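# Transfer the green pen from blue plate to white plate

## Task

Take the green pen off the blue plate and leave it resting on the white plate, with neither arm, gripper nor wrist camera cable still in contact with the pen at the end.

## Robot and tools

Robot: two arms, left_arm and right_arm. Calibrated bases in the scene frame: left_arm at (-0.015, +0.340, 0) m with quat_wxyz (+1.000, 0, 0, -0.004); right_arm at (+0.046, -0.370, 0) m with quat_wxyz (+1.000, 0, 0, +0.015). Up is +z in both base frames.

Frames: the scene frame has its origin at table-top height midway between the nominal bases, +x pointing out over the table, +z up, and left_arm on the +y side (image left/right may differ). Every hand pose, velocity, target and wrist-camera pose is given in that arm's own base frame. Fixed cameras and the table use the scene frame. Reported positions and orientations can be off by a few centimetres, more at long reach.

Gripper: fingers point along the gripper's +z axis and close along its y axis. end_effector_position is the spot between the finger pads, about 1 cm short of the tips. Opening runs from -1 (closed) to +1 (fully open, 0.093 m). grip_measured uses the same scale: pads meet near -0.94, and each millimetre of object width adds about 0.0208. Readings may sit up to about 0.02 too open. For a firm hold on a flat rigid part, send a number at least 0.24 below the reading for its width; a round pen may need lower. Keep sending that number to hold; to release, send something well above the width reading. A closed gripper reading below -0.94 does not prove a thin object is held. Joint positions end with the finger gap in metres.

Row format (shared by execute_actions and move): 16 numbers, left_arm first then right_arm, each as x, y, z, qw, qx, qy, qz, opening. x, y, z (metres) and the quaternion (w first) are absolute targets for that arm's end_effector_position and end_effector_quat_wxyz in its own base frame. Always fill both halves. For an idle arm, repeat exactly the pose last reported before it went idle plus its desired opening, every call. To keep orientation steady, reuse one fixed quaternion rather than copying the drifting reported one. Sending 0 as an opening is a real command.

execute_actions(actions, cameras): actions is a list of actions; each action is a list of up to 15 rows, each row lasting one 1/30 s step; a short action repeats its final row to fill 15 steps. An action is rejected for both arms if any target lies more than 0.6 m from that gripper's current position along any gripper axis; the first action is checked against the latest reported state, and a malformed action rejects the whole call. An empty list just reports state and images. cameras: list of names (cam_head_left, cam_head_right, cam_left_wrist, cam_right_wrist), omitted/null/["all"] for all, [] for none.

move(target, speed, blend, opening_speed, blocking, cameras): drives each gripper in a straight line from its Hand target toward the absolute pose in target, either one 16-number row or up to 15 rows sharing a 10 s budget. speed: m/s, 0.002 to 2.9, default 0.25 (rotation up to twice that in rad/s); one value or one per target. blend: metres of corner rounding per target in a list; default 0 stops at each. opening_speed: rate on the -1..+1 scale per second, at least 0.2. Openings in the first row are sent at the start; changed openings in later rows apply only after arriving and settling. blocking=false returns after about 0.5 s while the move continues; a new move replaces the running one. Paths do not avoid obstacles or the other arm; faster moves stray and hit harder. The result adds a move: line (done, off_target, moving, held, fault) and limits (paced = pose clipped, held = steps withheld). done means resting within 10 mm and 2 degrees; it says nothing about contact.

wait(seconds): 0 to 10 s, arms hold their last command; a running move continues. stop(): brakes the running move. zoom_image(camera, region): region [x0, y0, x1, y1] in pixels of that camera's latest image (each 672x504), at most 504x504. finished_scene(scene): integer 1 or 2; ends the scene permanently, so only call it once the pen sits on the white plate untouched.

Control behaviour: each step the commanded orientation is clipped to within 40 degrees of the measured one, and joints follow by damped inverse kinematics, position first. One action may fall short; the Hand target line shows where the arm is actually sent, and Tool commands shows current gripper commands. Friction and weight can leave the gripper low, short or tilted; small moves may not happen or go sideways. Check position and tilt after every motion and correct. Avoid paths close to an arm's own base, which can flip its shoulder posture. Joint ranges (rad): waist -2.618 to 3.054, shoulder 0 to 3.142, elbow 0 to 3.142 (straight at 2.901), wrist pitch and yaw -1.571 to 1.571, wrist roll -2.094 to 2.094. Torques 1 to 3 wrap at ±28 N m.

Heat: holding loads, stretching out or pushing against unreachable poses warms motors. MOTOR HOT appears at 75 °C; at 90 °C the arm folds and idles; at 100 °C it goes limp.

Avoid: dropping the pen or releasing it while moving, knocking anything off the table, fast or hard contacts, pressing past a contact, and any collision between the arms; the clearance check does not stop grippers or wrist cameras meeting, and closing on the other arm's fingers counts as a press. Loose objects may occasionally be nudged by outside pushes.

Each tool is called after "Emit:" in YAML: its name, and indented under it one key for each argument.

## Session

Emit:
execute_actions:
  actions: []

Scene clock: 0.00 s.
left_arm: end_effector_position=(+0.3778, +0.0433, +0.0662) grip_measured=+1.000 end_effector_quat_wxyz=(+0.538, -0.102, +0.832, +0.092) | right_arm: end_effector_position=(+0.3883, -0.0296, +0.0658) grip_measured=+1.000 end_effector_quat_wxyz=(+0.518, +0.069, +0.847, -0.101)
Joint positions: left_arm=[-0.004 1.596 0.356 0.807 -0.27 -0.075 0.093] | right_arm=[0.046 1.599 0.425 0.694 0.285 0.036 0.093]
Joint velocities: within noise
Joint torques (N m): no reading
Motor temperatures (°C): left_arm=[26 28 30 30 26 28 26] | right_arm=[27 30 26 26 26 27 27]
Heat: left arm: 30 °C; right arm: 30 °C.
Hand target: left_arm +0.3805, +0.0433, +0.0712; +0.544, -0.103, +0.828, +0.092 | right_arm +0.3904, -0.0295, +0.0699; +0.523, +0.070, +0.844, -0.100
Tool commands: left_gripper/opening=+1.0 right_gripper/opening=+1.0

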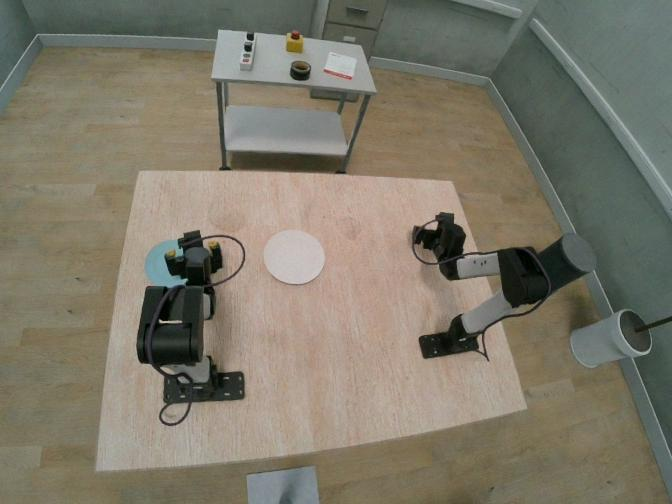

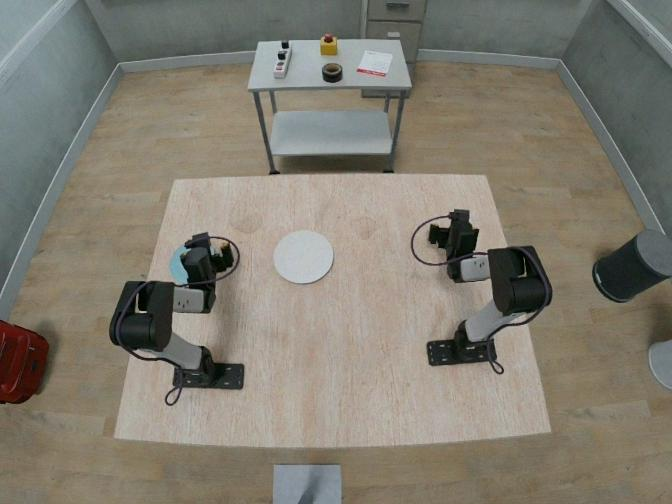

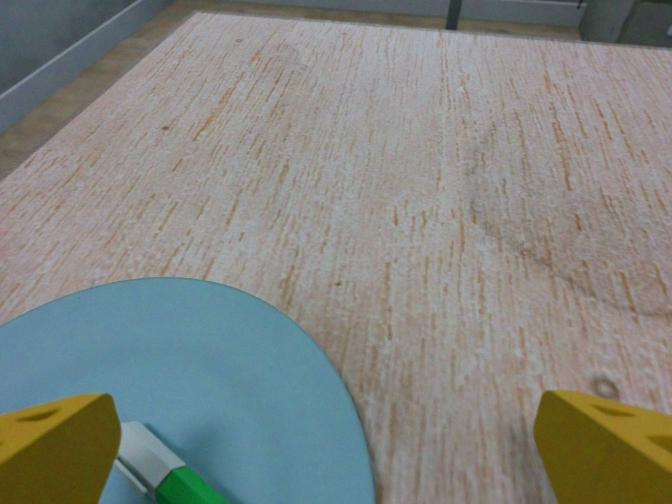

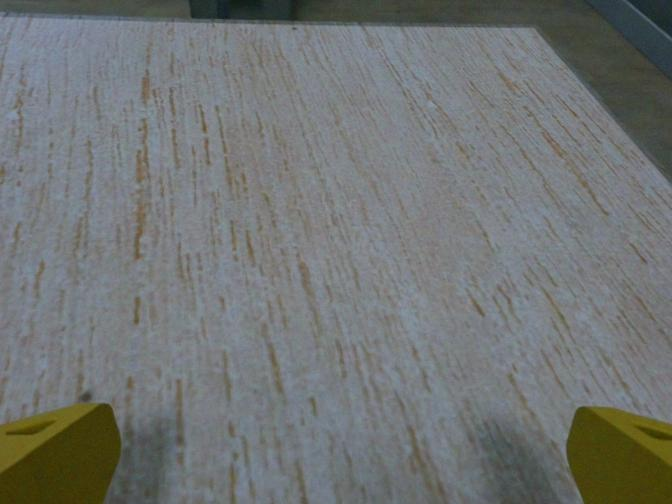

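Emit:
move:
  target: [0.29, 0.06, 0.24, 0.2, 0, 0.98, 0, 1, 0.3883, -0.0296, 0.0658, 0.518, 0.069, 0.847, -0.101, 1]
  speed: 0.4

Scene clock: 19.47 s.
left_arm: end_effector_position=(+0.2871, +0.0620, +0.2297) grip_measured=+1.000 end_effector_quat_wxyz=(+0.194, -0.013, +0.981, +0.007) | right_arm: end_effector_position=(+0.3883, -0.0296, +0.0658) grip_measured=+1.000 end_effector_quat_wxyz=(+0.518, +0.069, +0.847, -0.101)
Joint positions: left_arm=[0.258 1.361 1.454 -1.282 0.08 0.217 0.093] | right_arm=[0.046 1.599 0.425 0.694 0.285 0.036 0.093]
Joint velocities: within noise
Joint torques (N m): left_arm=[0.58 -3.06 11.25 1.05 0.31 0.2] | right_arm=[0.25 -5.55 4.77 2.62 0.02 0.08]
Motor temperatures (°C): left_arm=[26 29 32 34 26 28 26] | right_arm=[27 31 28 31 26 27 27]
Heat: left arm: 34 °C; right arm: 31 °C.
Hand target: left_arm +0.2887, +0.0613, +0.2406; +0.201, -0.007, +0.980, +0.001 | right_arm +0.3883, -0.0296, +0.0658; +0.518, +0.069, +0.847, -0.101
Off the commanded pose: left_arm 0.011 m, 2 deg | right_arm 0.000 m, 0 deg.
move: off_target (left_arm)

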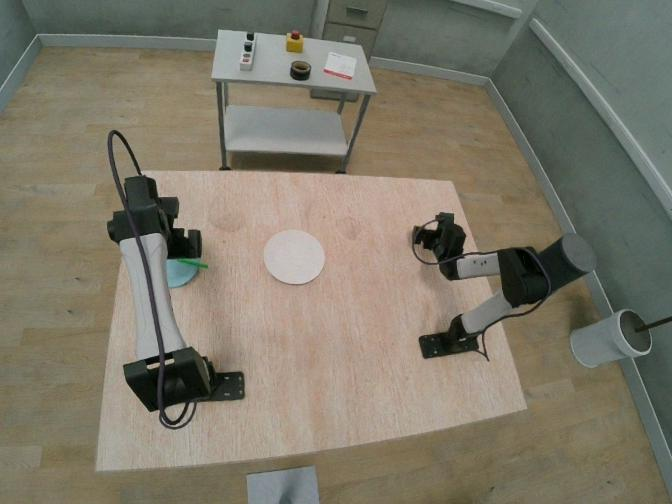

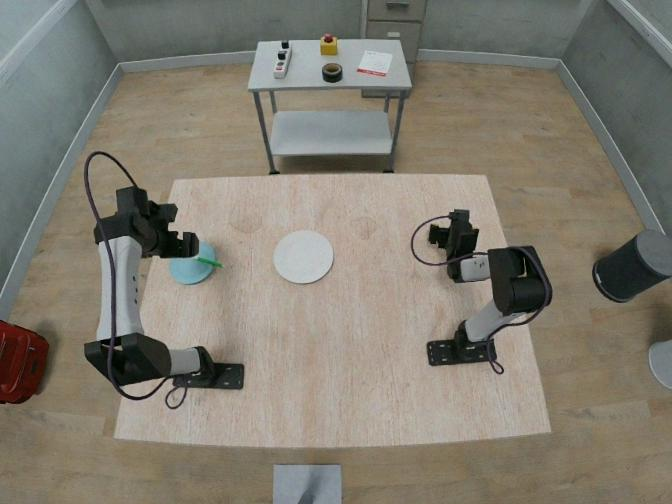

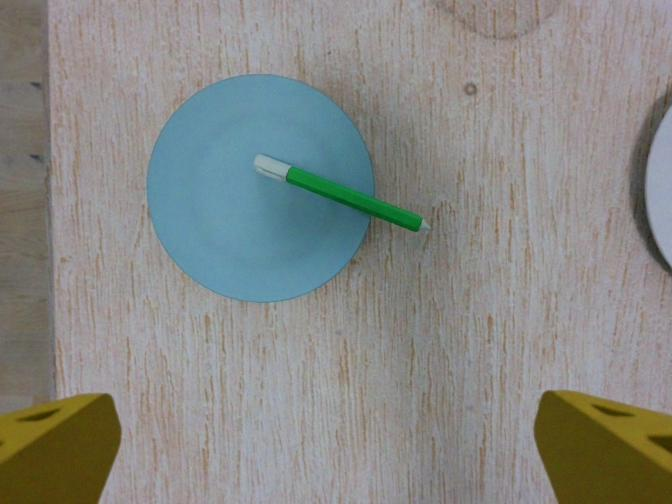

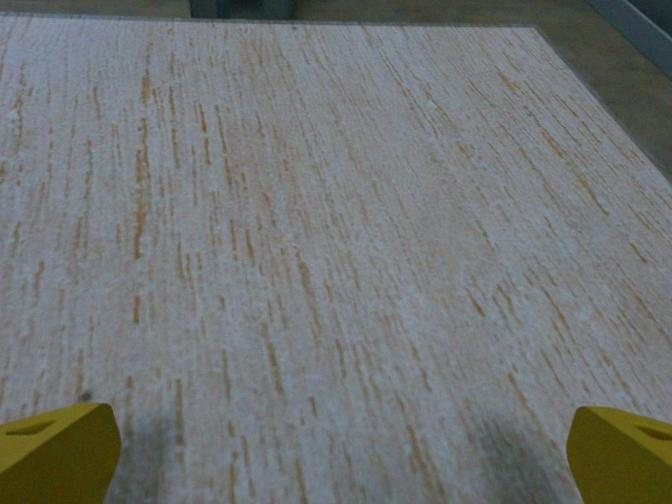

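Emit:
move:
  target: [0.32, 0.06, 0.12, 0, -0.559, 0.829, 0, 0, 0.3883, -0.0296, 0.0658, 0.518, 0.069, 0.847, -0.101, 1]
  speed: 0.5
  opening_speed: 2

Scene clock: 91.53 s.
left_arm: end_effector_position=(+0.3119, +0.0573, +0.1136) grip_measured=+0.003 end_effector_quat_wxyz=(-0.010, -0.548, +0.836, +0.000) | right_arm: end_effector_position=(+0.3883, -0.0296, +0.0658) grip_measured=+1.000 end_effector_quat_wxyz=(+0.518, +0.069, +0.847, -0.101)
Joint positions: left_arm=[0.186 1.76 1.454 -1.282 0.007 -0.975 0.045] | right_arm=[0.046 1.599 0.425 0.694 0.285 0.036 0.093]
Joint velocities: within noise
Joint torques (N m): left_arm=[-0.2 -5.6 10.39 0.3 -0.02 -0.15] | right_arm=[0.21 -5.57 4.75 2.62 0.02 0.08]
Motor temperatures (°C): left_arm=[26 29 37 32 26 28 26] | right_arm=[27 33 29 36 26 27 27]
Heat: left arm: 37 °C; right arm: 36 °C.
Hand target: left_arm +0.3201, +0.0582, +0.1207; -0.001, -0.554, +0.832, -0.004 | right_arm +0.3883, -0.0296, +0.0658; +0.518, +0.069, +0.847, -0.101
Off the commanded pose: left_arm 0.011 m, 2 deg | right_arm 0.000 m, 0 deg.
move: off_target (left_arm)

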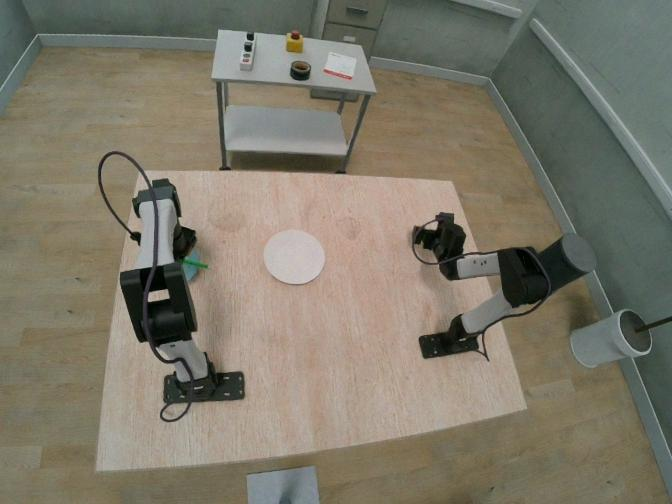

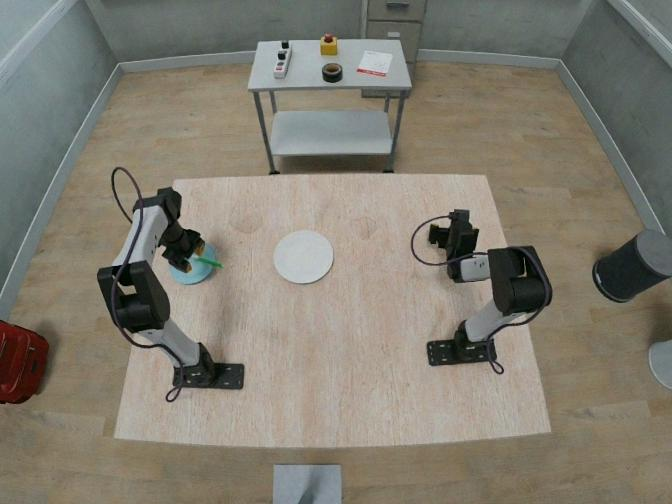

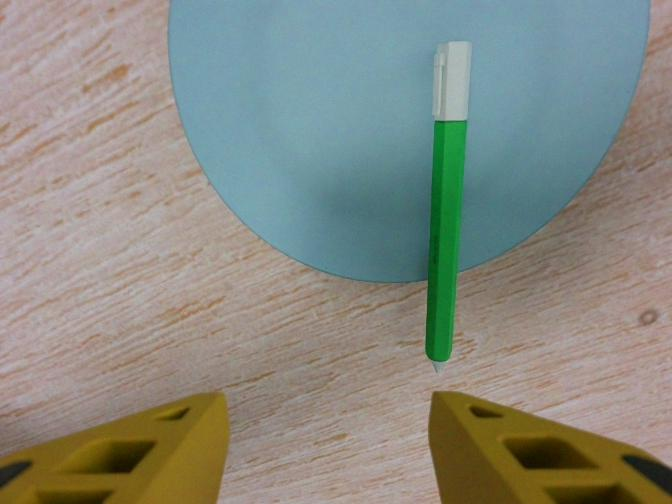

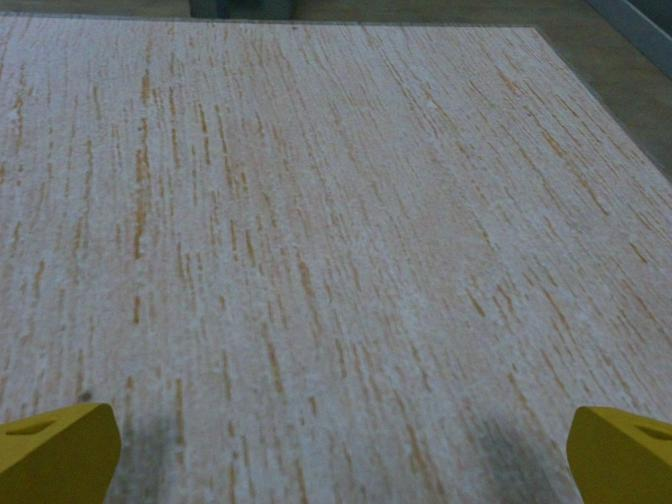

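Emit:
zoom_image:
  camera: "cam_head_right"
  region: [130, 210, 250, 300]

Emit:
zoom_image:
  camera: "cam_head_left"
  region: [120, 210, 240, 300]

Scaled by 4.200.

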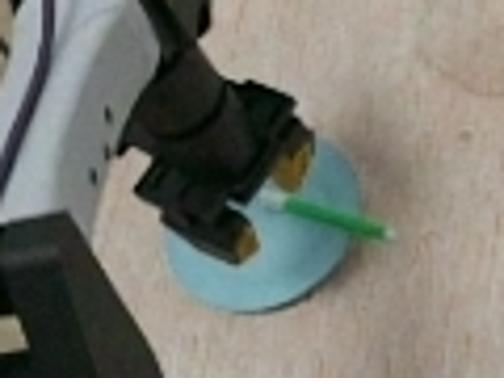

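Scaled by 4.200.

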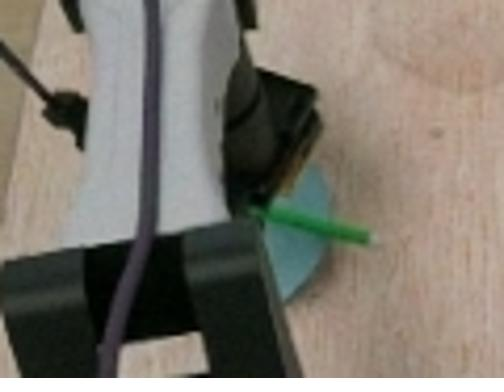

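Emit:
move:
  target: [0.371, 0.063, 0.095, 0.005, -0.545, 0.839, 0, 0, 0.3883, -0.0296, 0.0658, 0.518, 0.069, 0.847, -0.101, 1]
  speed: 0.3
  cameras: ["cam_head_right", "cam_left_wrist"]

Emit:
zoom_image:
  camera: "cam_head_right"
  region: [130, 210, 250, 300]

Scene clock: 137.37 s.
left_arm: end_effector_position=(+0.3582, +0.0617, +0.0896) grip_measured=+0.003 end_effector_quat_wxyz=(-0.014, -0.543, +0.839, +0.002) | right_arm: end_effector_position=(+0.3883, -0.0296, +0.0658) grip_measured=+1.000 end_effector_quat_wxyz=(+0.518, +0.069, +0.847, -0.101)
Joint positions: left_arm=[0.174 1.955 1.611 -1.253 0.007 -0.975 0.045] | right_arm=[0.046 1.599 0.425 0.694 0.285 0.036 0.093]
Joint velocities: within noise
Joint torques (N m): left_arm=[-0.73 -6.94 10.14 0.48 -0.17 -0.09] | right_arm=[0.2 -5.6 4.79 2.62 0.01 0.07]
Motor temperatures (°C): left_arm=[26 31 38 31 26 28 26] | right_arm=[27 33 30 39 26 27 27]
Heat: left arm: 38 °C; right arm: 39 °C.
Hand target: left_arm +0.3706, +0.0630, +0.0951; +0.005, -0.545, +0.839, +0.000 | right_arm +0.3883, -0.0296, +0.0658; +0.518, +0.069, +0.847, -0.101
Off the commanded pose: left_arm 0.014 m, 2 deg | right_arm 0.000 m, 0 deg.
move: off_target (left_arm)
Images, in order (width x height): cam_head_right 672x504, cam_left_wrist 672x504.

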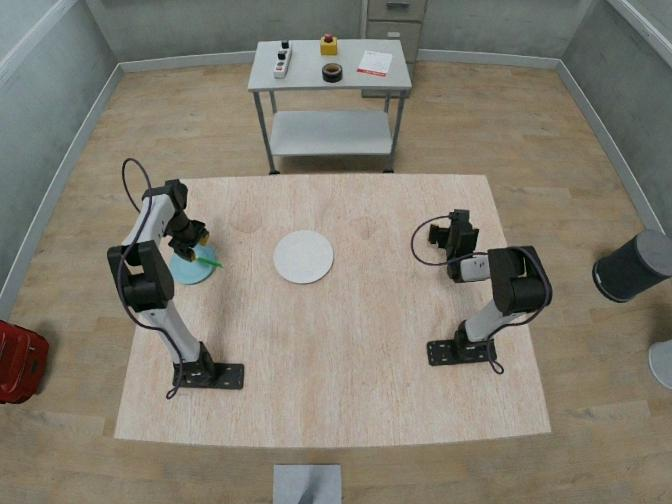

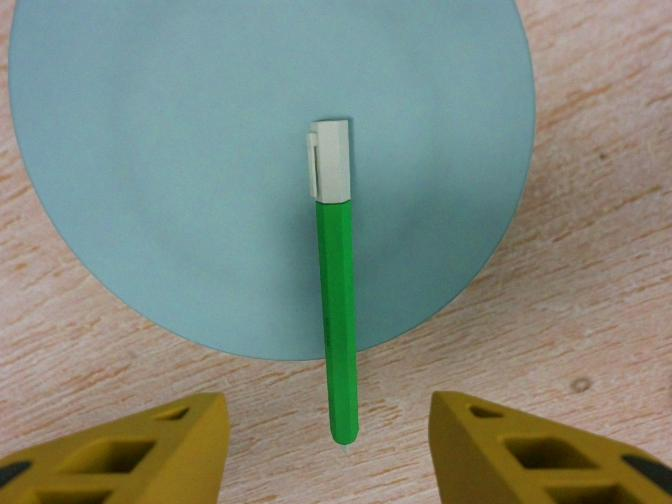

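Scaled by 4.200.

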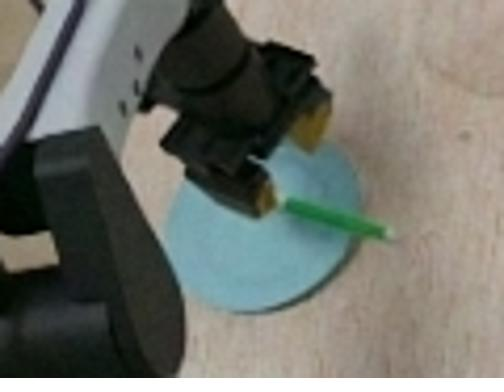

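Emit:
move:
  target: [0.376, 0.0675, 0.048, 0.015, -0.538, 0.843, 0, 0, 0.3883, -0.0296, 0.0658, 0.518, 0.069, 0.847, -0.101, 1]
  speed: 0.12
  cameras: ["cam_head_right", "cam_left_wrist"]

Emit:
zoom_image:
  camera: "cam_head_right"
  region: [150, 220, 240, 290]

Scene clock: 152.57 s.
left_arm: end_effector_position=(+0.3781, +0.0651, +0.0572) grip_measured=+0.003 end_effector_quat_wxyz=(+0.016, -0.543, +0.839, -0.011) | right_arm: end_effector_position=(+0.3883, -0.0296, +0.0658) grip_measured=+1.000 end_effector_quat_wxyz=(+0.518, +0.069, +0.847, -0.101)
Joint positions: left_arm=[0.174 1.993 1.534 -1.073 0.007 -0.975 0.045] | right_arm=[0.046 1.599 0.425 0.694 0.285 0.036 0.093]
Joint velocities: within noise
Joint torques (N m): left_arm=[-0.2 -7.32 4.92 0.75 -0.26 0.16] | right_arm=[0.18 -5.57 4.74 2.62 0.02 0.08]
Motor temperatures (°C): left_arm=[26 32 38 31 26 28 26] | right_arm=[27 33 30 39 26 27 27]
Heat: left arm: 38 °C; right arm: 39 °C.
Hand target: left_arm +0.3759, +0.0674, +0.0482; +0.015, -0.538, +0.843, +0.000 | right_arm +0.3883, -0.0296, +0.0658; +0.518, +0.069, +0.847, -0.101
Off the commanded pose: left_arm 0.010 m, 1 deg | right_arm 0.000 m, 0 deg.
move: done
Images, in order (width x height): cam_head_right 672x504, cam_left_wrist 672x504.

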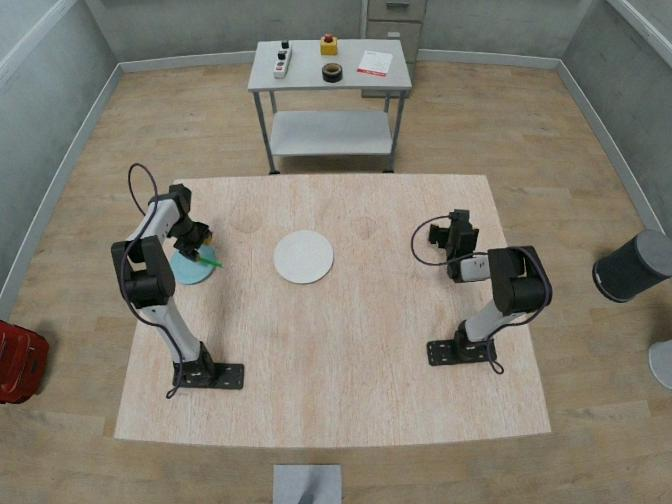

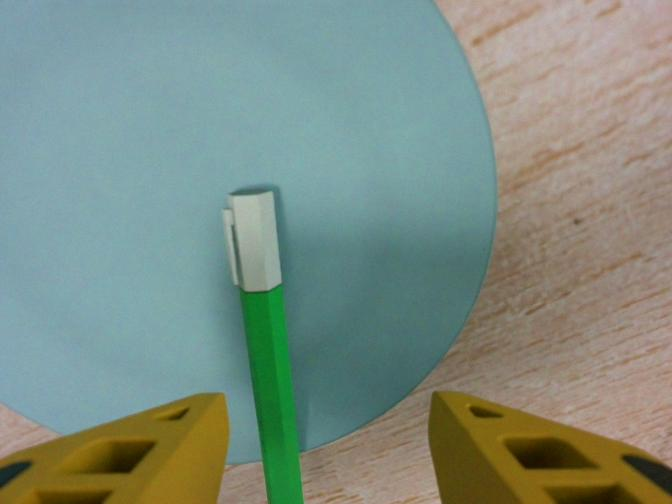

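Scaled by 5.600.

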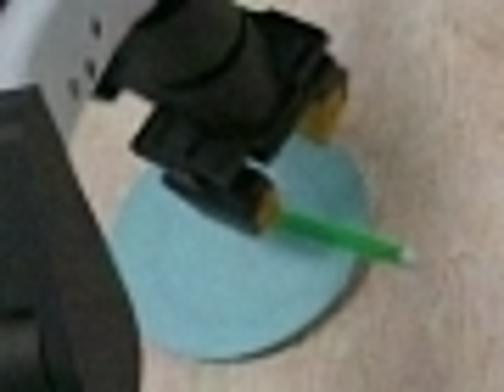

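Emit:
move:
  target: [0.361, 0.0705, 0.042, 0.01, -0.560, 0.828, 0.005, 0, 0.3883, -0.0296, 0.0658, 0.518, 0.069, 0.847, -0.101, 1]
  speed: 0.12
  cameras: ["cam_head_right", "cam_left_wrist"]

Scene clock: 174.23 s.
left_arm: end_effector_position=(+0.3630, +0.0642, +0.0398) grip_measured=+0.003 end_effector_quat_wxyz=(-0.004, -0.551, +0.834, -0.002) | right_arm: end_effector_position=(+0.3883, -0.0296, +0.0658) grip_measured=+1.000 end_effector_quat_wxyz=(+0.518, +0.069, +0.847, -0.101)
Joint positions: left_arm=[0.178 1.993 1.463 -1.046 0.007 -0.989 0.045] | right_arm=[0.046 1.599 0.425 0.694 0.285 0.036 0.093]
Joint velocities: within noise
Joint torques (N m): left_arm=[0.54 -9.69 4.53 0.61 -0.32 -0.14] | right_arm=[0.21 -5.57 4.77 2.62 0.02 0.08]
Motor temperatures (°C): left_arm=[26 36 37 31 26 28 26] | right_arm=[27 33 30 40 26 27 27]
Heat: left arm: 37 °C; right arm: 40 °C.
Hand target: left_arm +0.3610, +0.0702, +0.0420; +0.009, -0.560, +0.828, +0.005 | right_arm +0.3883, -0.0296, +0.0658; +0.518, +0.069, +0.847, -0.101
Off the commanded pose: left_arm 0.007 m, 2 deg | right_arm 0.000 m, 0 deg.
move: done
Images, in order (width x height): cam_head_right 672x504, cam_left_wrist 672x504.

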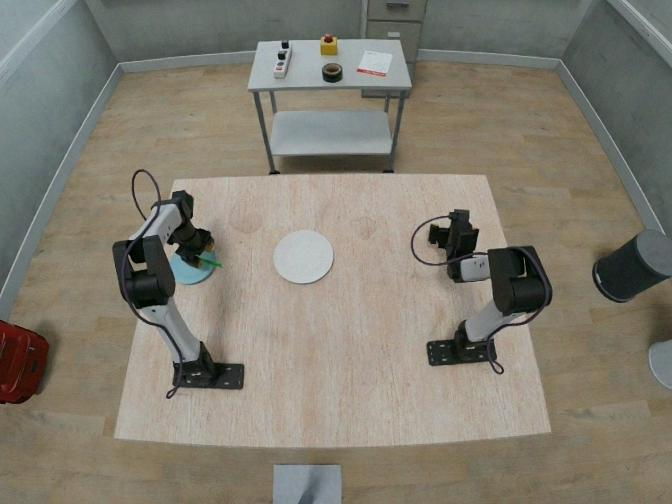

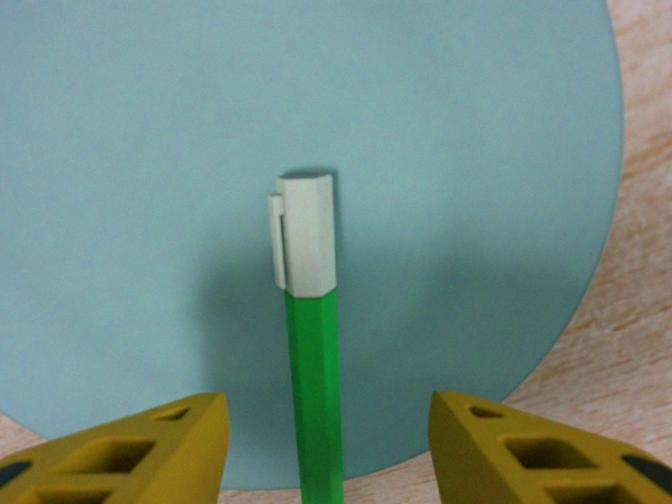

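Emit:
move:
  target: [0.358, 0.074, 0.024, 0.01, -0.562, 0.827, 0.005, 0, 0.3883, -0.0296, 0.0658, 0.518, 0.069, 0.847, -0.101, 1]
  speed: 0.08
  cameras: ["cam_head_right", "cam_left_wrist"]

Emit:
zoom_image:
  camera: "cam_head_right"
  region: [150, 220, 240, 290]

Scene clock: 188.60 s.
left_arm: end_effector_position=(+0.3613, +0.0670, +0.0264) grip_measured=+0.003 end_effector_quat_wxyz=(+0.003, -0.554, +0.832, -0.004) | right_arm: end_effector_position=(+0.3883, -0.0296, +0.0658) grip_measured=+1.000 end_effector_quat_wxyz=(+0.518, +0.069, +0.847, -0.101)
Joint positions: left_arm=[0.186 1.993 1.407 -0.977 0.006 -0.989 0.045] | right_arm=[0.046 1.599 0.425 0.694 0.285 0.036 0.093]
Joint velocities: within noise
Joint torques (N m): left_arm=[0.81 -8.61 4.41 0.66 -0.32 -0.07] | right_arm=[0.2 -5.59 4.72 2.62 0.01 0.08]
Motor temperatures (°C): left_arm=[26 39 36 31 26 28 26] | right_arm=[27 33 30 41 26 27 27]
Heat: left arm: 39 °C; right arm: 41 °C.
Hand target: left_arm +0.3579, +0.0740, +0.0240; +0.010, -0.562, +0.827, +0.005 | right_arm +0.3883, -0.0296, +0.0658; +0.518, +0.069, +0.847, -0.101
Off the commanded pose: left_arm 0.008 m, 2 deg | right_arm 0.000 m, 0 deg.
move: done
Images, in order (width x height): cam_head_right 672x504, cam_left_wrist 672x504.

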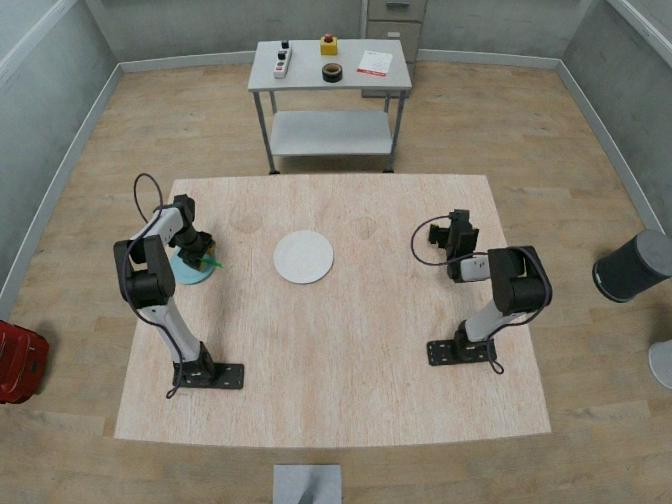

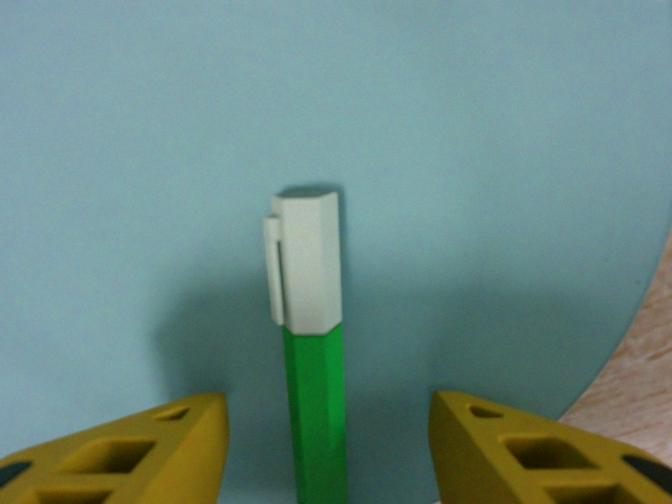

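Scaled by 5.600.

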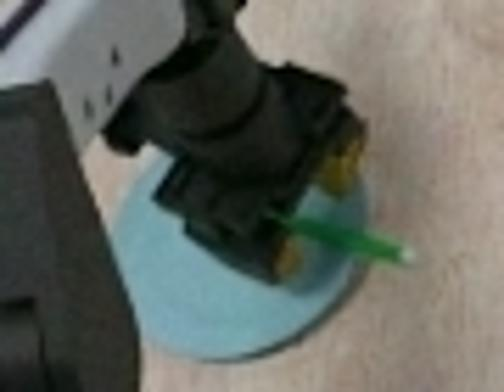

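Emit:
move:
  target: [0.3545, 0.076, 0.015, 0.01, -0.562, 0.827, 0.005, 0, 0.3883, -0.0296, 0.0658, 0.518, 0.069, 0.847, -0.101, 1]
  speed: 0.06
  cameras: ["cam_head_right", "cam_left_wrist"]

Emit:
zoom_image:
  camera: "cam_head_right"
  region: [150, 220, 240, 290]

Scene clock: 194.93 s.
left_arm: end_effector_position=(+0.3603, +0.0684, +0.0212) grip_measured=+0.003 end_effector_quat_wxyz=(+0.005, -0.556, +0.831, -0.005) | right_arm: end_effector_position=(+0.3883, -0.0296, +0.0658) grip_measured=+1.000 end_effector_quat_wxyz=(+0.518, +0.069, +0.847, -0.101)
Joint positions: left_arm=[0.19 1.993 1.384 -0.949 0.006 -0.989 0.045] | right_arm=[0.046 1.599 0.425 0.694 0.285 0.036 0.093]
Joint velocities: within noise
Joint torques (N m): left_arm=[1.11 -8.4 3.28 0.78 -0.31 0.01] | right_arm=[0.2 -5.57 4.75 2.63 0.02 0.08]
Motor temperatures (°C): left_arm=[26 39 36 31 26 28 26] | right_arm=[27 33 30 41 26 27 27]
Heat: left arm: 39 °C; right arm: 41 °C.
Hand target: left_arm +0.3544, +0.0758, +0.0151; +0.009, -0.562, +0.827, +0.005 | right_arm +0.3883, -0.0296, +0.0658; +0.518, +0.069, +0.847, -0.101
Off the commanded pose: left_arm 0.011 m, 2 deg | right_arm 0.000 m, 0 deg.
move: off_target (left_arm)
Images, in order (width x height): cam_head_right 672x504, cam_left_wrist 672x504.

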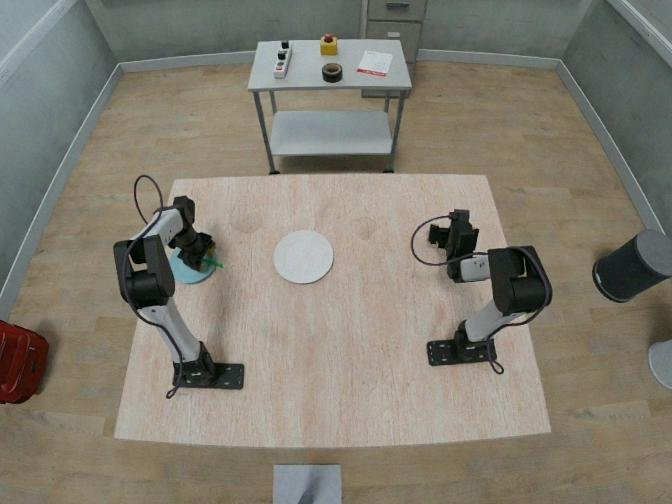

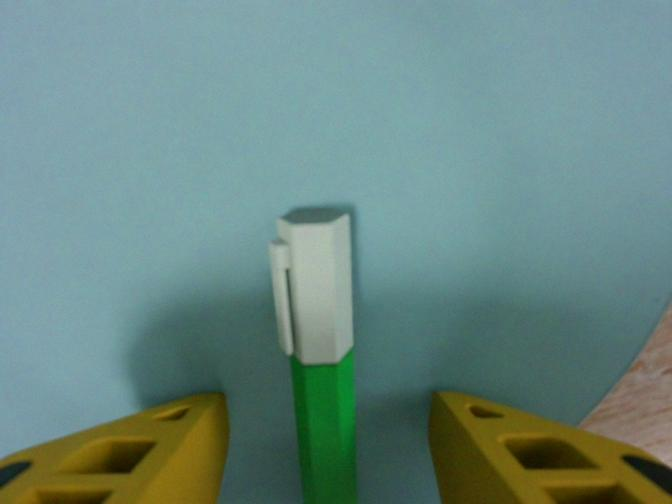

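Scaled by 5.600.

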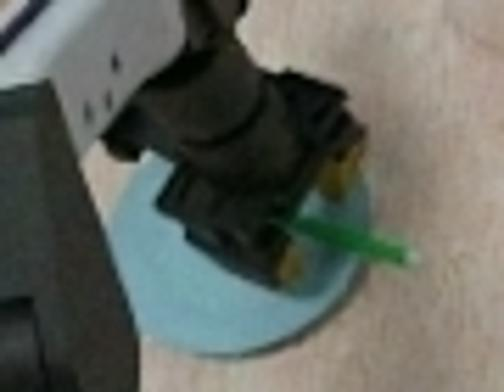

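Emit:
move:
  target: [0.3545, 0.076, 0.008, 0.01, -0.562, 0.827, 0.005, 0, 0.3883, -0.0296, 0.0658, 0.518, 0.069, 0.847, -0.101, 1]
  speed: 0.05
  cameras: ["cam_left_wrist"]

Scene clock: 205.57 s.
left_arm: end_effector_position=(+0.3600, +0.0683, +0.0207) grip_measured=+0.003 end_effector_quat_wxyz=(+0.008, -0.556, +0.831, -0.007) | right_arm: end_effector_position=(+0.3883, -0.0296, +0.0658) grip_measured=+1.000 end_effector_quat_wxyz=(+0.518, +0.069, +0.847, -0.101)
Joint positions: left_arm=[0.19 1.987 1.374 -0.938 0.006 -0.989 0.045] | right_arm=[0.046 1.599 0.425 0.694 0.285 0.036 0.093]
Joint velocities: within noise
Joint torques (N m): left_arm=[1.1 -7.28 2.85 0.94 -0.31 0.01] | right_arm=[0.18 -5.55 4.79 2.61 0.01 0.07]
Motor temperatures (°C): left_arm=[26 40 35 31 26 28 26] | right_arm=[27 33 30 41 26 27 27]
Heat: left arm: 40 °C; right arm: 41 °C.
Hand target: left_arm +0.3540, +0.0756, +0.0085; +0.009, -0.562, +0.827, +0.005 | right_arm +0.3883, -0.0296, +0.0658; +0.518, +0.069, +0.847, -0.101
Off the commanded pose: left_arm 0.016 m, 2 deg | right_arm 0.000 m, 0 deg.
move: off_target (left_arm)
Images, in order (width x height): cam_left_wrist 672x504.

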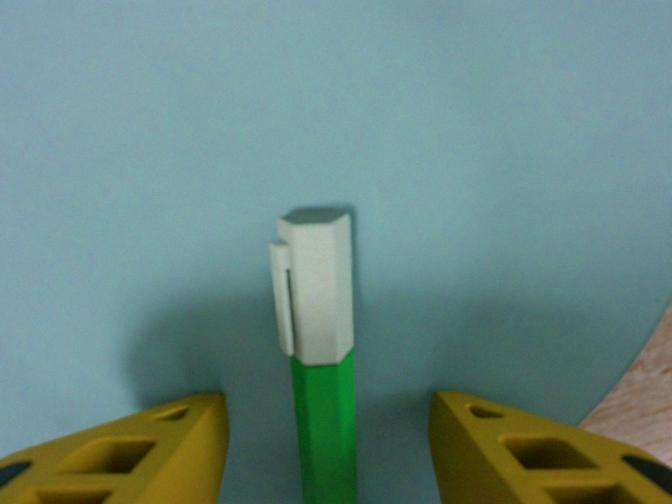

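Emit:
move:
  target:
    - [0.3545, 0.076, 0.018, 0.01, -0.562, 0.827, 0.005, 0, 0.3883, -0.0296, 0.0658, 0.518, 0.069, 0.847, -0.101, 1]
    - [0.3545, 0.076, 0.019, 0.01, -0.562, 0.827, 0.005, -1, 0.3883, -0.0296, 0.0658, 0.518, 0.069, 0.847, -0.101, 1]
  speed: 0.05
  opening_speed: 0.7
  cameras: ["cam_left_wrist"]

Scene clock: 217.97 s.
left_arm: end_effector_position=(+0.3642, +0.0707, +0.0212) grip_measured=-0.881 end_effector_quat_wxyz=(+0.017, -0.558, +0.830, -0.010) | right_arm: end_effector_position=(+0.3883, -0.0296, +0.0658) grip_measured=+1.000 end_effector_quat_wxyz=(+0.518, +0.069, +0.847, -0.101)
Joint positions: left_arm=[0.194 1.986 1.374 -0.92 0.006 -0.989 0.003] | right_arm=[0.046 1.599 0.425 0.694 0.285 0.036 0.093]
Joint velocities: within noise
Joint torques (N m): left_arm=[0.7 -8.34 4.94 0.4 -0.31 0.01] | right_arm=[0.23 -5.59 4.79 2.62 0.02 0.08]
Motor temperatures (°C): left_arm=[26 40 35 31 26 28 26] | right_arm=[27 33 30 42 26 27 27]
Heat: left arm: 40 °C; right arm: 42 °C.
Hand target: left_arm +0.3547, +0.0758, +0.0190; +0.010, -0.562, +0.827, +0.005 | right_arm +0.3883, -0.0296, +0.0658; +0.518, +0.069, +0.847, -0.101
Off the commanded pose: left_arm 0.011 m, 2 deg | right_arm 0.000 m, 0 deg.
move: off_target (left_arm)
Images, in order (width x height): cam_left_wrist 672x504.

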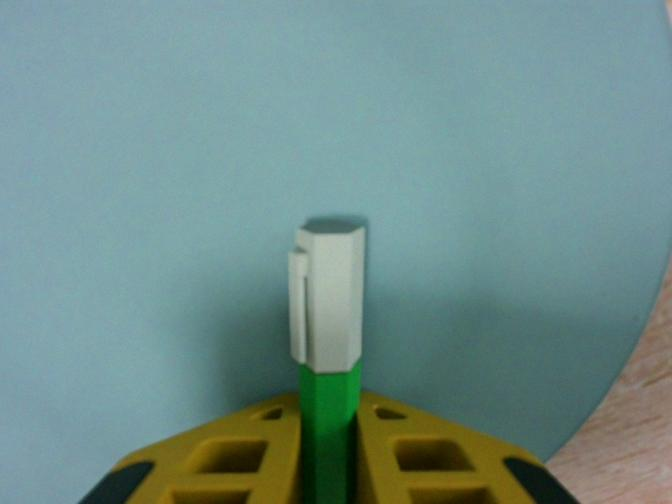

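Emit:
move:
  target:
    - [0.360, 0.074, 0.11, 0.01, -0.558, 0.83, 0.0, -1, 0.3883, -0.0296, 0.0658, 0.518, 0.069, 0.847, -0.101, 1]
    - [0.395, -0.235, 0.12, 0.01, -0.259, 0.966, 0, -1, 0.3883, -0.0296, 0.0658, 0.518, 0.069, 0.847, -0.101, 1]
  speed: [0.15, 0.35]
  blend: [0.03, 0]
  cameras: ["cam_head_right", "cam_left_wrist"]

Emit:
zoom_image:
  camera: "cam_head_right"
  region: [240, 190, 360, 310]

Scene clock: 236.80 s.
left_arm: end_effector_position=(+0.3880, -0.2370, +0.1183) grip_measured=-0.889 end_effector_quat_wxyz=(+0.005, -0.253, +0.967, -0.006) | right_arm: end_effector_position=(+0.3883, -0.0296, +0.0658) grip_measured=+1.000 end_effector_quat_wxyz=(+0.518, +0.069, +0.847, -0.101)
Joint positions: left_arm=[-0.548 2.35 2.347 -1.552 0.001 -1.06 0.003] | right_arm=[0.046 1.599 0.425 0.694 0.285 0.036 0.093]
Joint velocities: within noise
Joint torques (N m): left_arm=[0.54 -8.91 10.07 0.31 -0.25 -0.03] | right_arm=[0.2 -5.57 4.72 2.62 0.02 0.08]
Motor temperatures (°C): left_arm=[26 40 35 31 26 28 27] | right_arm=[27 33 30 42 26 27 27]
Heat: left arm: 40 °C; right arm: 42 °C.
Hand target: left_arm +0.3942, -0.2338, +0.1200; +0.014, -0.259, +0.966, -0.002 | right_arm +0.3883, -0.0296, +0.0658; +0.518, +0.069, +0.847, -0.101
Off the commanded pose: left_arm 0.007 m, 1 deg | right_arm 0.000 m, 0 deg.
joint sent to its limit (left arm) — joint 4 (wrist pitch), lower limit. The joint targets still meet the commanded pose.
move: done
Images, in order (width x height): cam_head_right 672x504, cam_left_wrist 672x504.

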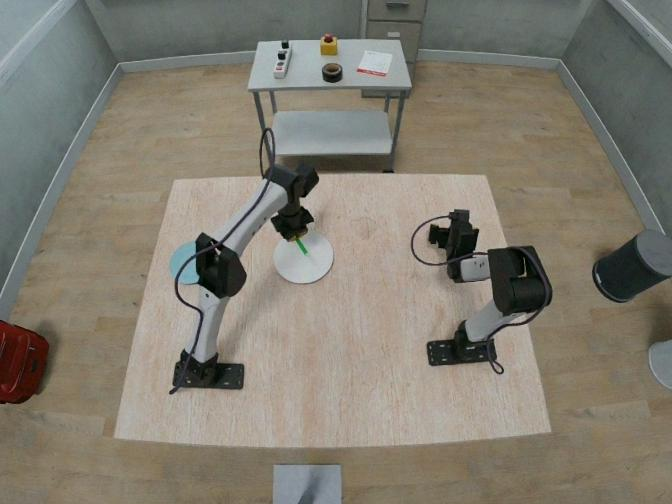

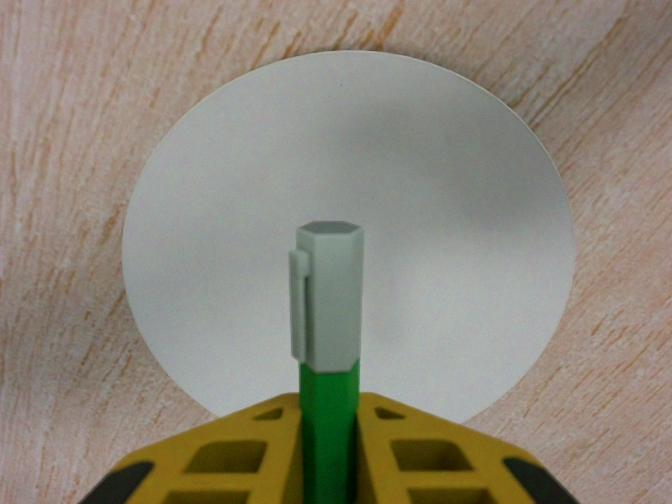

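Scaled by 4.200.

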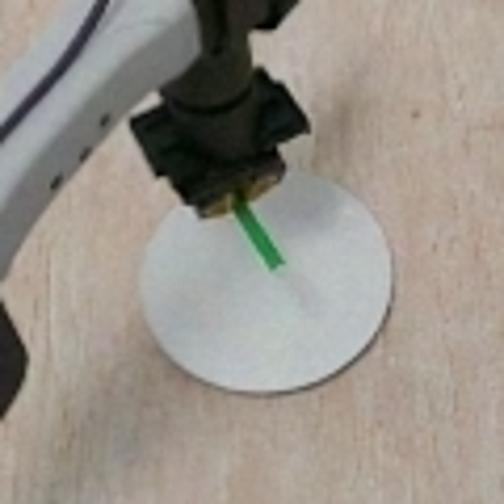

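Emit:
move:
  target: [0.399, -0.241, 0.038, 0.01, -0.259, 0.966, 0, -1, 0.3883, -0.0296, 0.0658, 0.518, 0.069, 0.847, -0.101, 1]
  speed: 0.15
  cameras: ["cam_head_right", "cam_left_wrist"]

Emit:
zoom_image:
  camera: "cam_head_right"
  region: [255, 210, 345, 300]

Scene clock: 252.73 s.
left_arm: end_effector_position=(+0.3989, -0.2437, +0.0498) grip_measured=-0.889 end_effector_quat_wxyz=(+0.010, -0.253, +0.967, -0.011) | right_arm: end_effector_position=(+0.3883, -0.0296, +0.0658) grip_measured=+1.000 end_effector_quat_wxyz=(+0.518, +0.069, +0.847, -0.101)
Joint positions: left_arm=[-0.548 2.365 2.099 -1.276 0.001 -1.06 0.003] | right_arm=[0.046 1.599 0.425 0.694 0.285 0.036 0.093]
Joint velocities: within noise
Joint torques (N m): left_arm=[-0.14 -9.48 5 0.7 -0.23 -0.11] | right_arm=[0.23 -5.57 4.75 2.63 0.02 0.08]
Motor temperatures (°C): left_arm=[26 41 37 31 26 28 27] | right_arm=[27 33 30 43 26 27 27]
Heat: left arm: 41 °C; right arm: 43 °C.
Hand target: left_arm +0.3988, -0.2409, +0.0381; +0.010, -0.259, +0.966, +0.000 | right_arm +0.3883, -0.0296, +0.0658; +0.518, +0.069, +0.847, -0.101
Off the commanded pose: left_arm 0.012 m, 1 deg | right_arm 0.000 m, 0 deg.
move: off_target (left_arm)
Images, in order (width x height): cam_head_right 672x504, cam_left_wrist 672x504.

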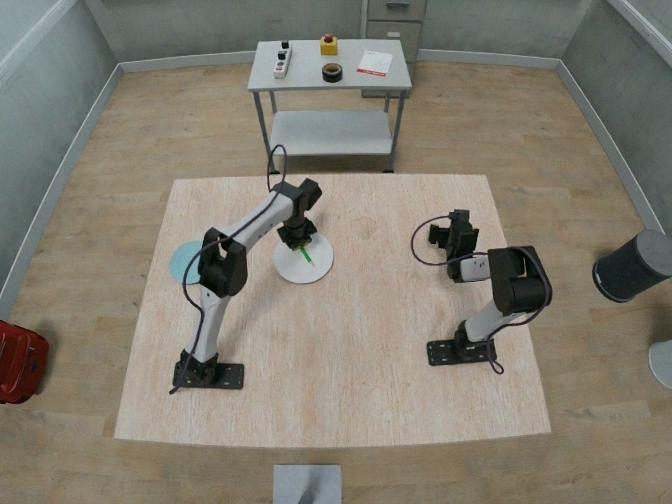

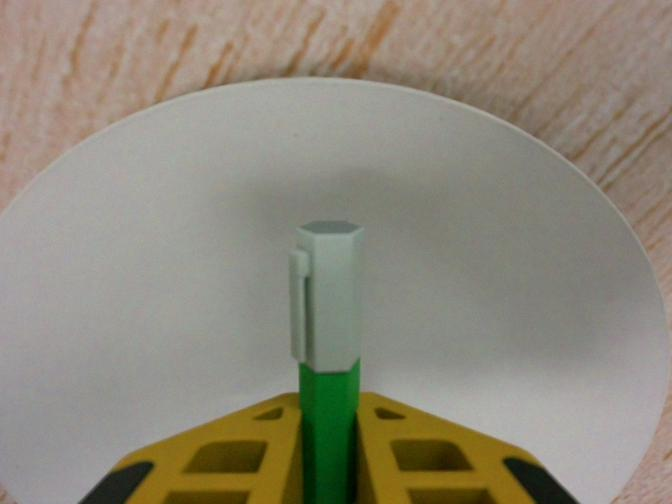

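Scaled by 5.600.

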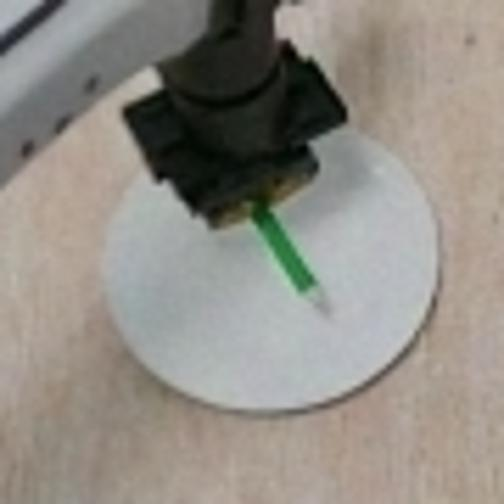

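Emit:
move:
  target: [0.399, -0.240, 0.018, 0.005, -0.259, 0.966, 0.005, -1, 0.3883, -0.0296, 0.0658, 0.518, 0.069, 0.847, -0.101, 1]
  speed: 0.08
  cameras: ["cam_head_right", "cam_left_wrist"]

Emit:
zoom_image:
  camera: "cam_head_right"
  region: [255, 210, 345, 300]

Scene clock: 261.10 s.
left_arm: end_effector_position=(+0.3996, -0.2441, +0.0317) grip_measured=-0.889 end_effector_quat_wxyz=(+0.007, -0.253, +0.967, -0.008) | right_arm: end_effector_position=(+0.3883, -0.0296, +0.0658) grip_measured=+1.000 end_effector_quat_wxyz=(+0.518, +0.069, +0.847, -0.101)
Joint positions: left_arm=[-0.548 2.385 2.062 -1.228 0.001 -1.06 0.003] | right_arm=[0.046 1.599 0.425 0.694 0.285 0.036 0.093]
Joint velocities: within noise
Joint torques (N m): left_arm=[0.05 -9.32 4.86 0.68 -0.23 -0.1] | right_arm=[0.2 -5.57 4.74 2.62 0.03 0.07]
Motor temperatures (°C): left_arm=[26 41 36 31 26 28 27] | right_arm=[27 33 30 43 26 27 27]
Heat: left arm: 41 °C; right arm: 43 °C.
Hand target: left_arm +0.3988, -0.2399, +0.0183; +0.005, -0.259, +0.966, +0.005 | right_arm +0.3883, -0.0296, +0.0658; +0.518, +0.069, +0.847, -0.101
Off the commanded pose: left_arm 0.014 m, 2 deg | right_arm 0.000 m, 0 deg.
move: off_target (left_arm)
Images, in order (width x height): cam_head_right 672x504, cam_left_wrist 672x504.

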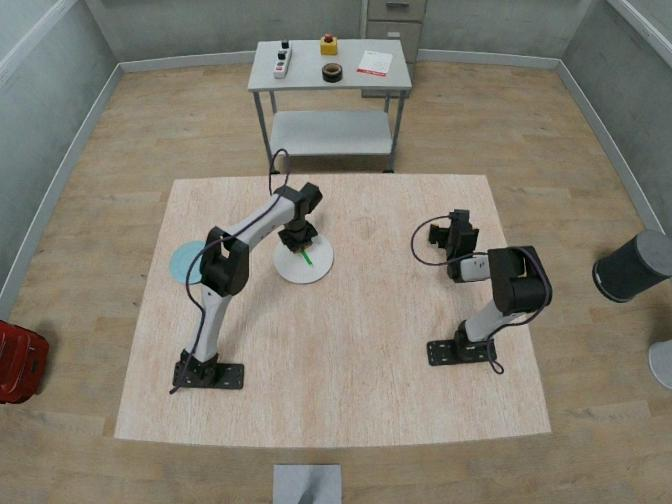

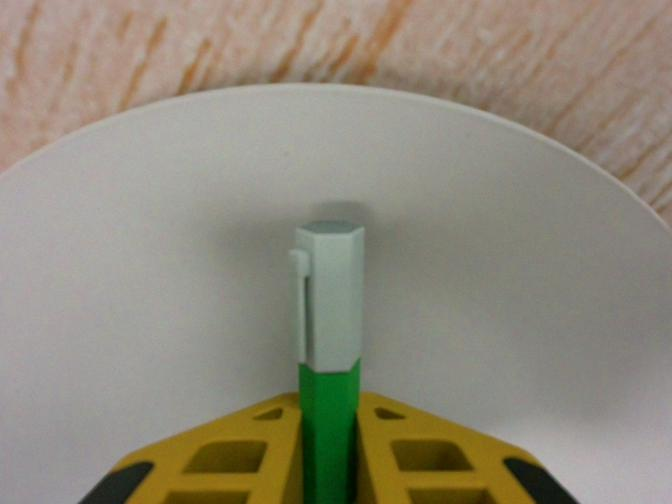

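Scaled by 5.600.

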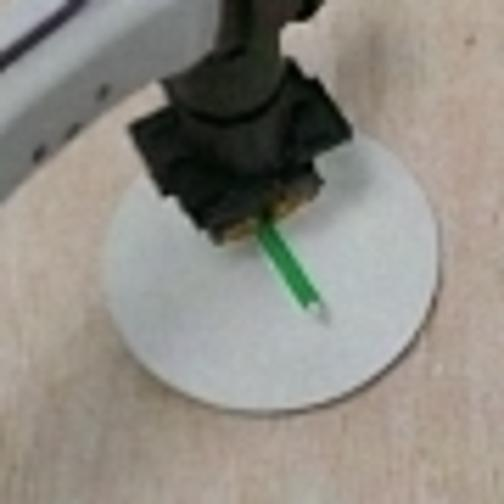

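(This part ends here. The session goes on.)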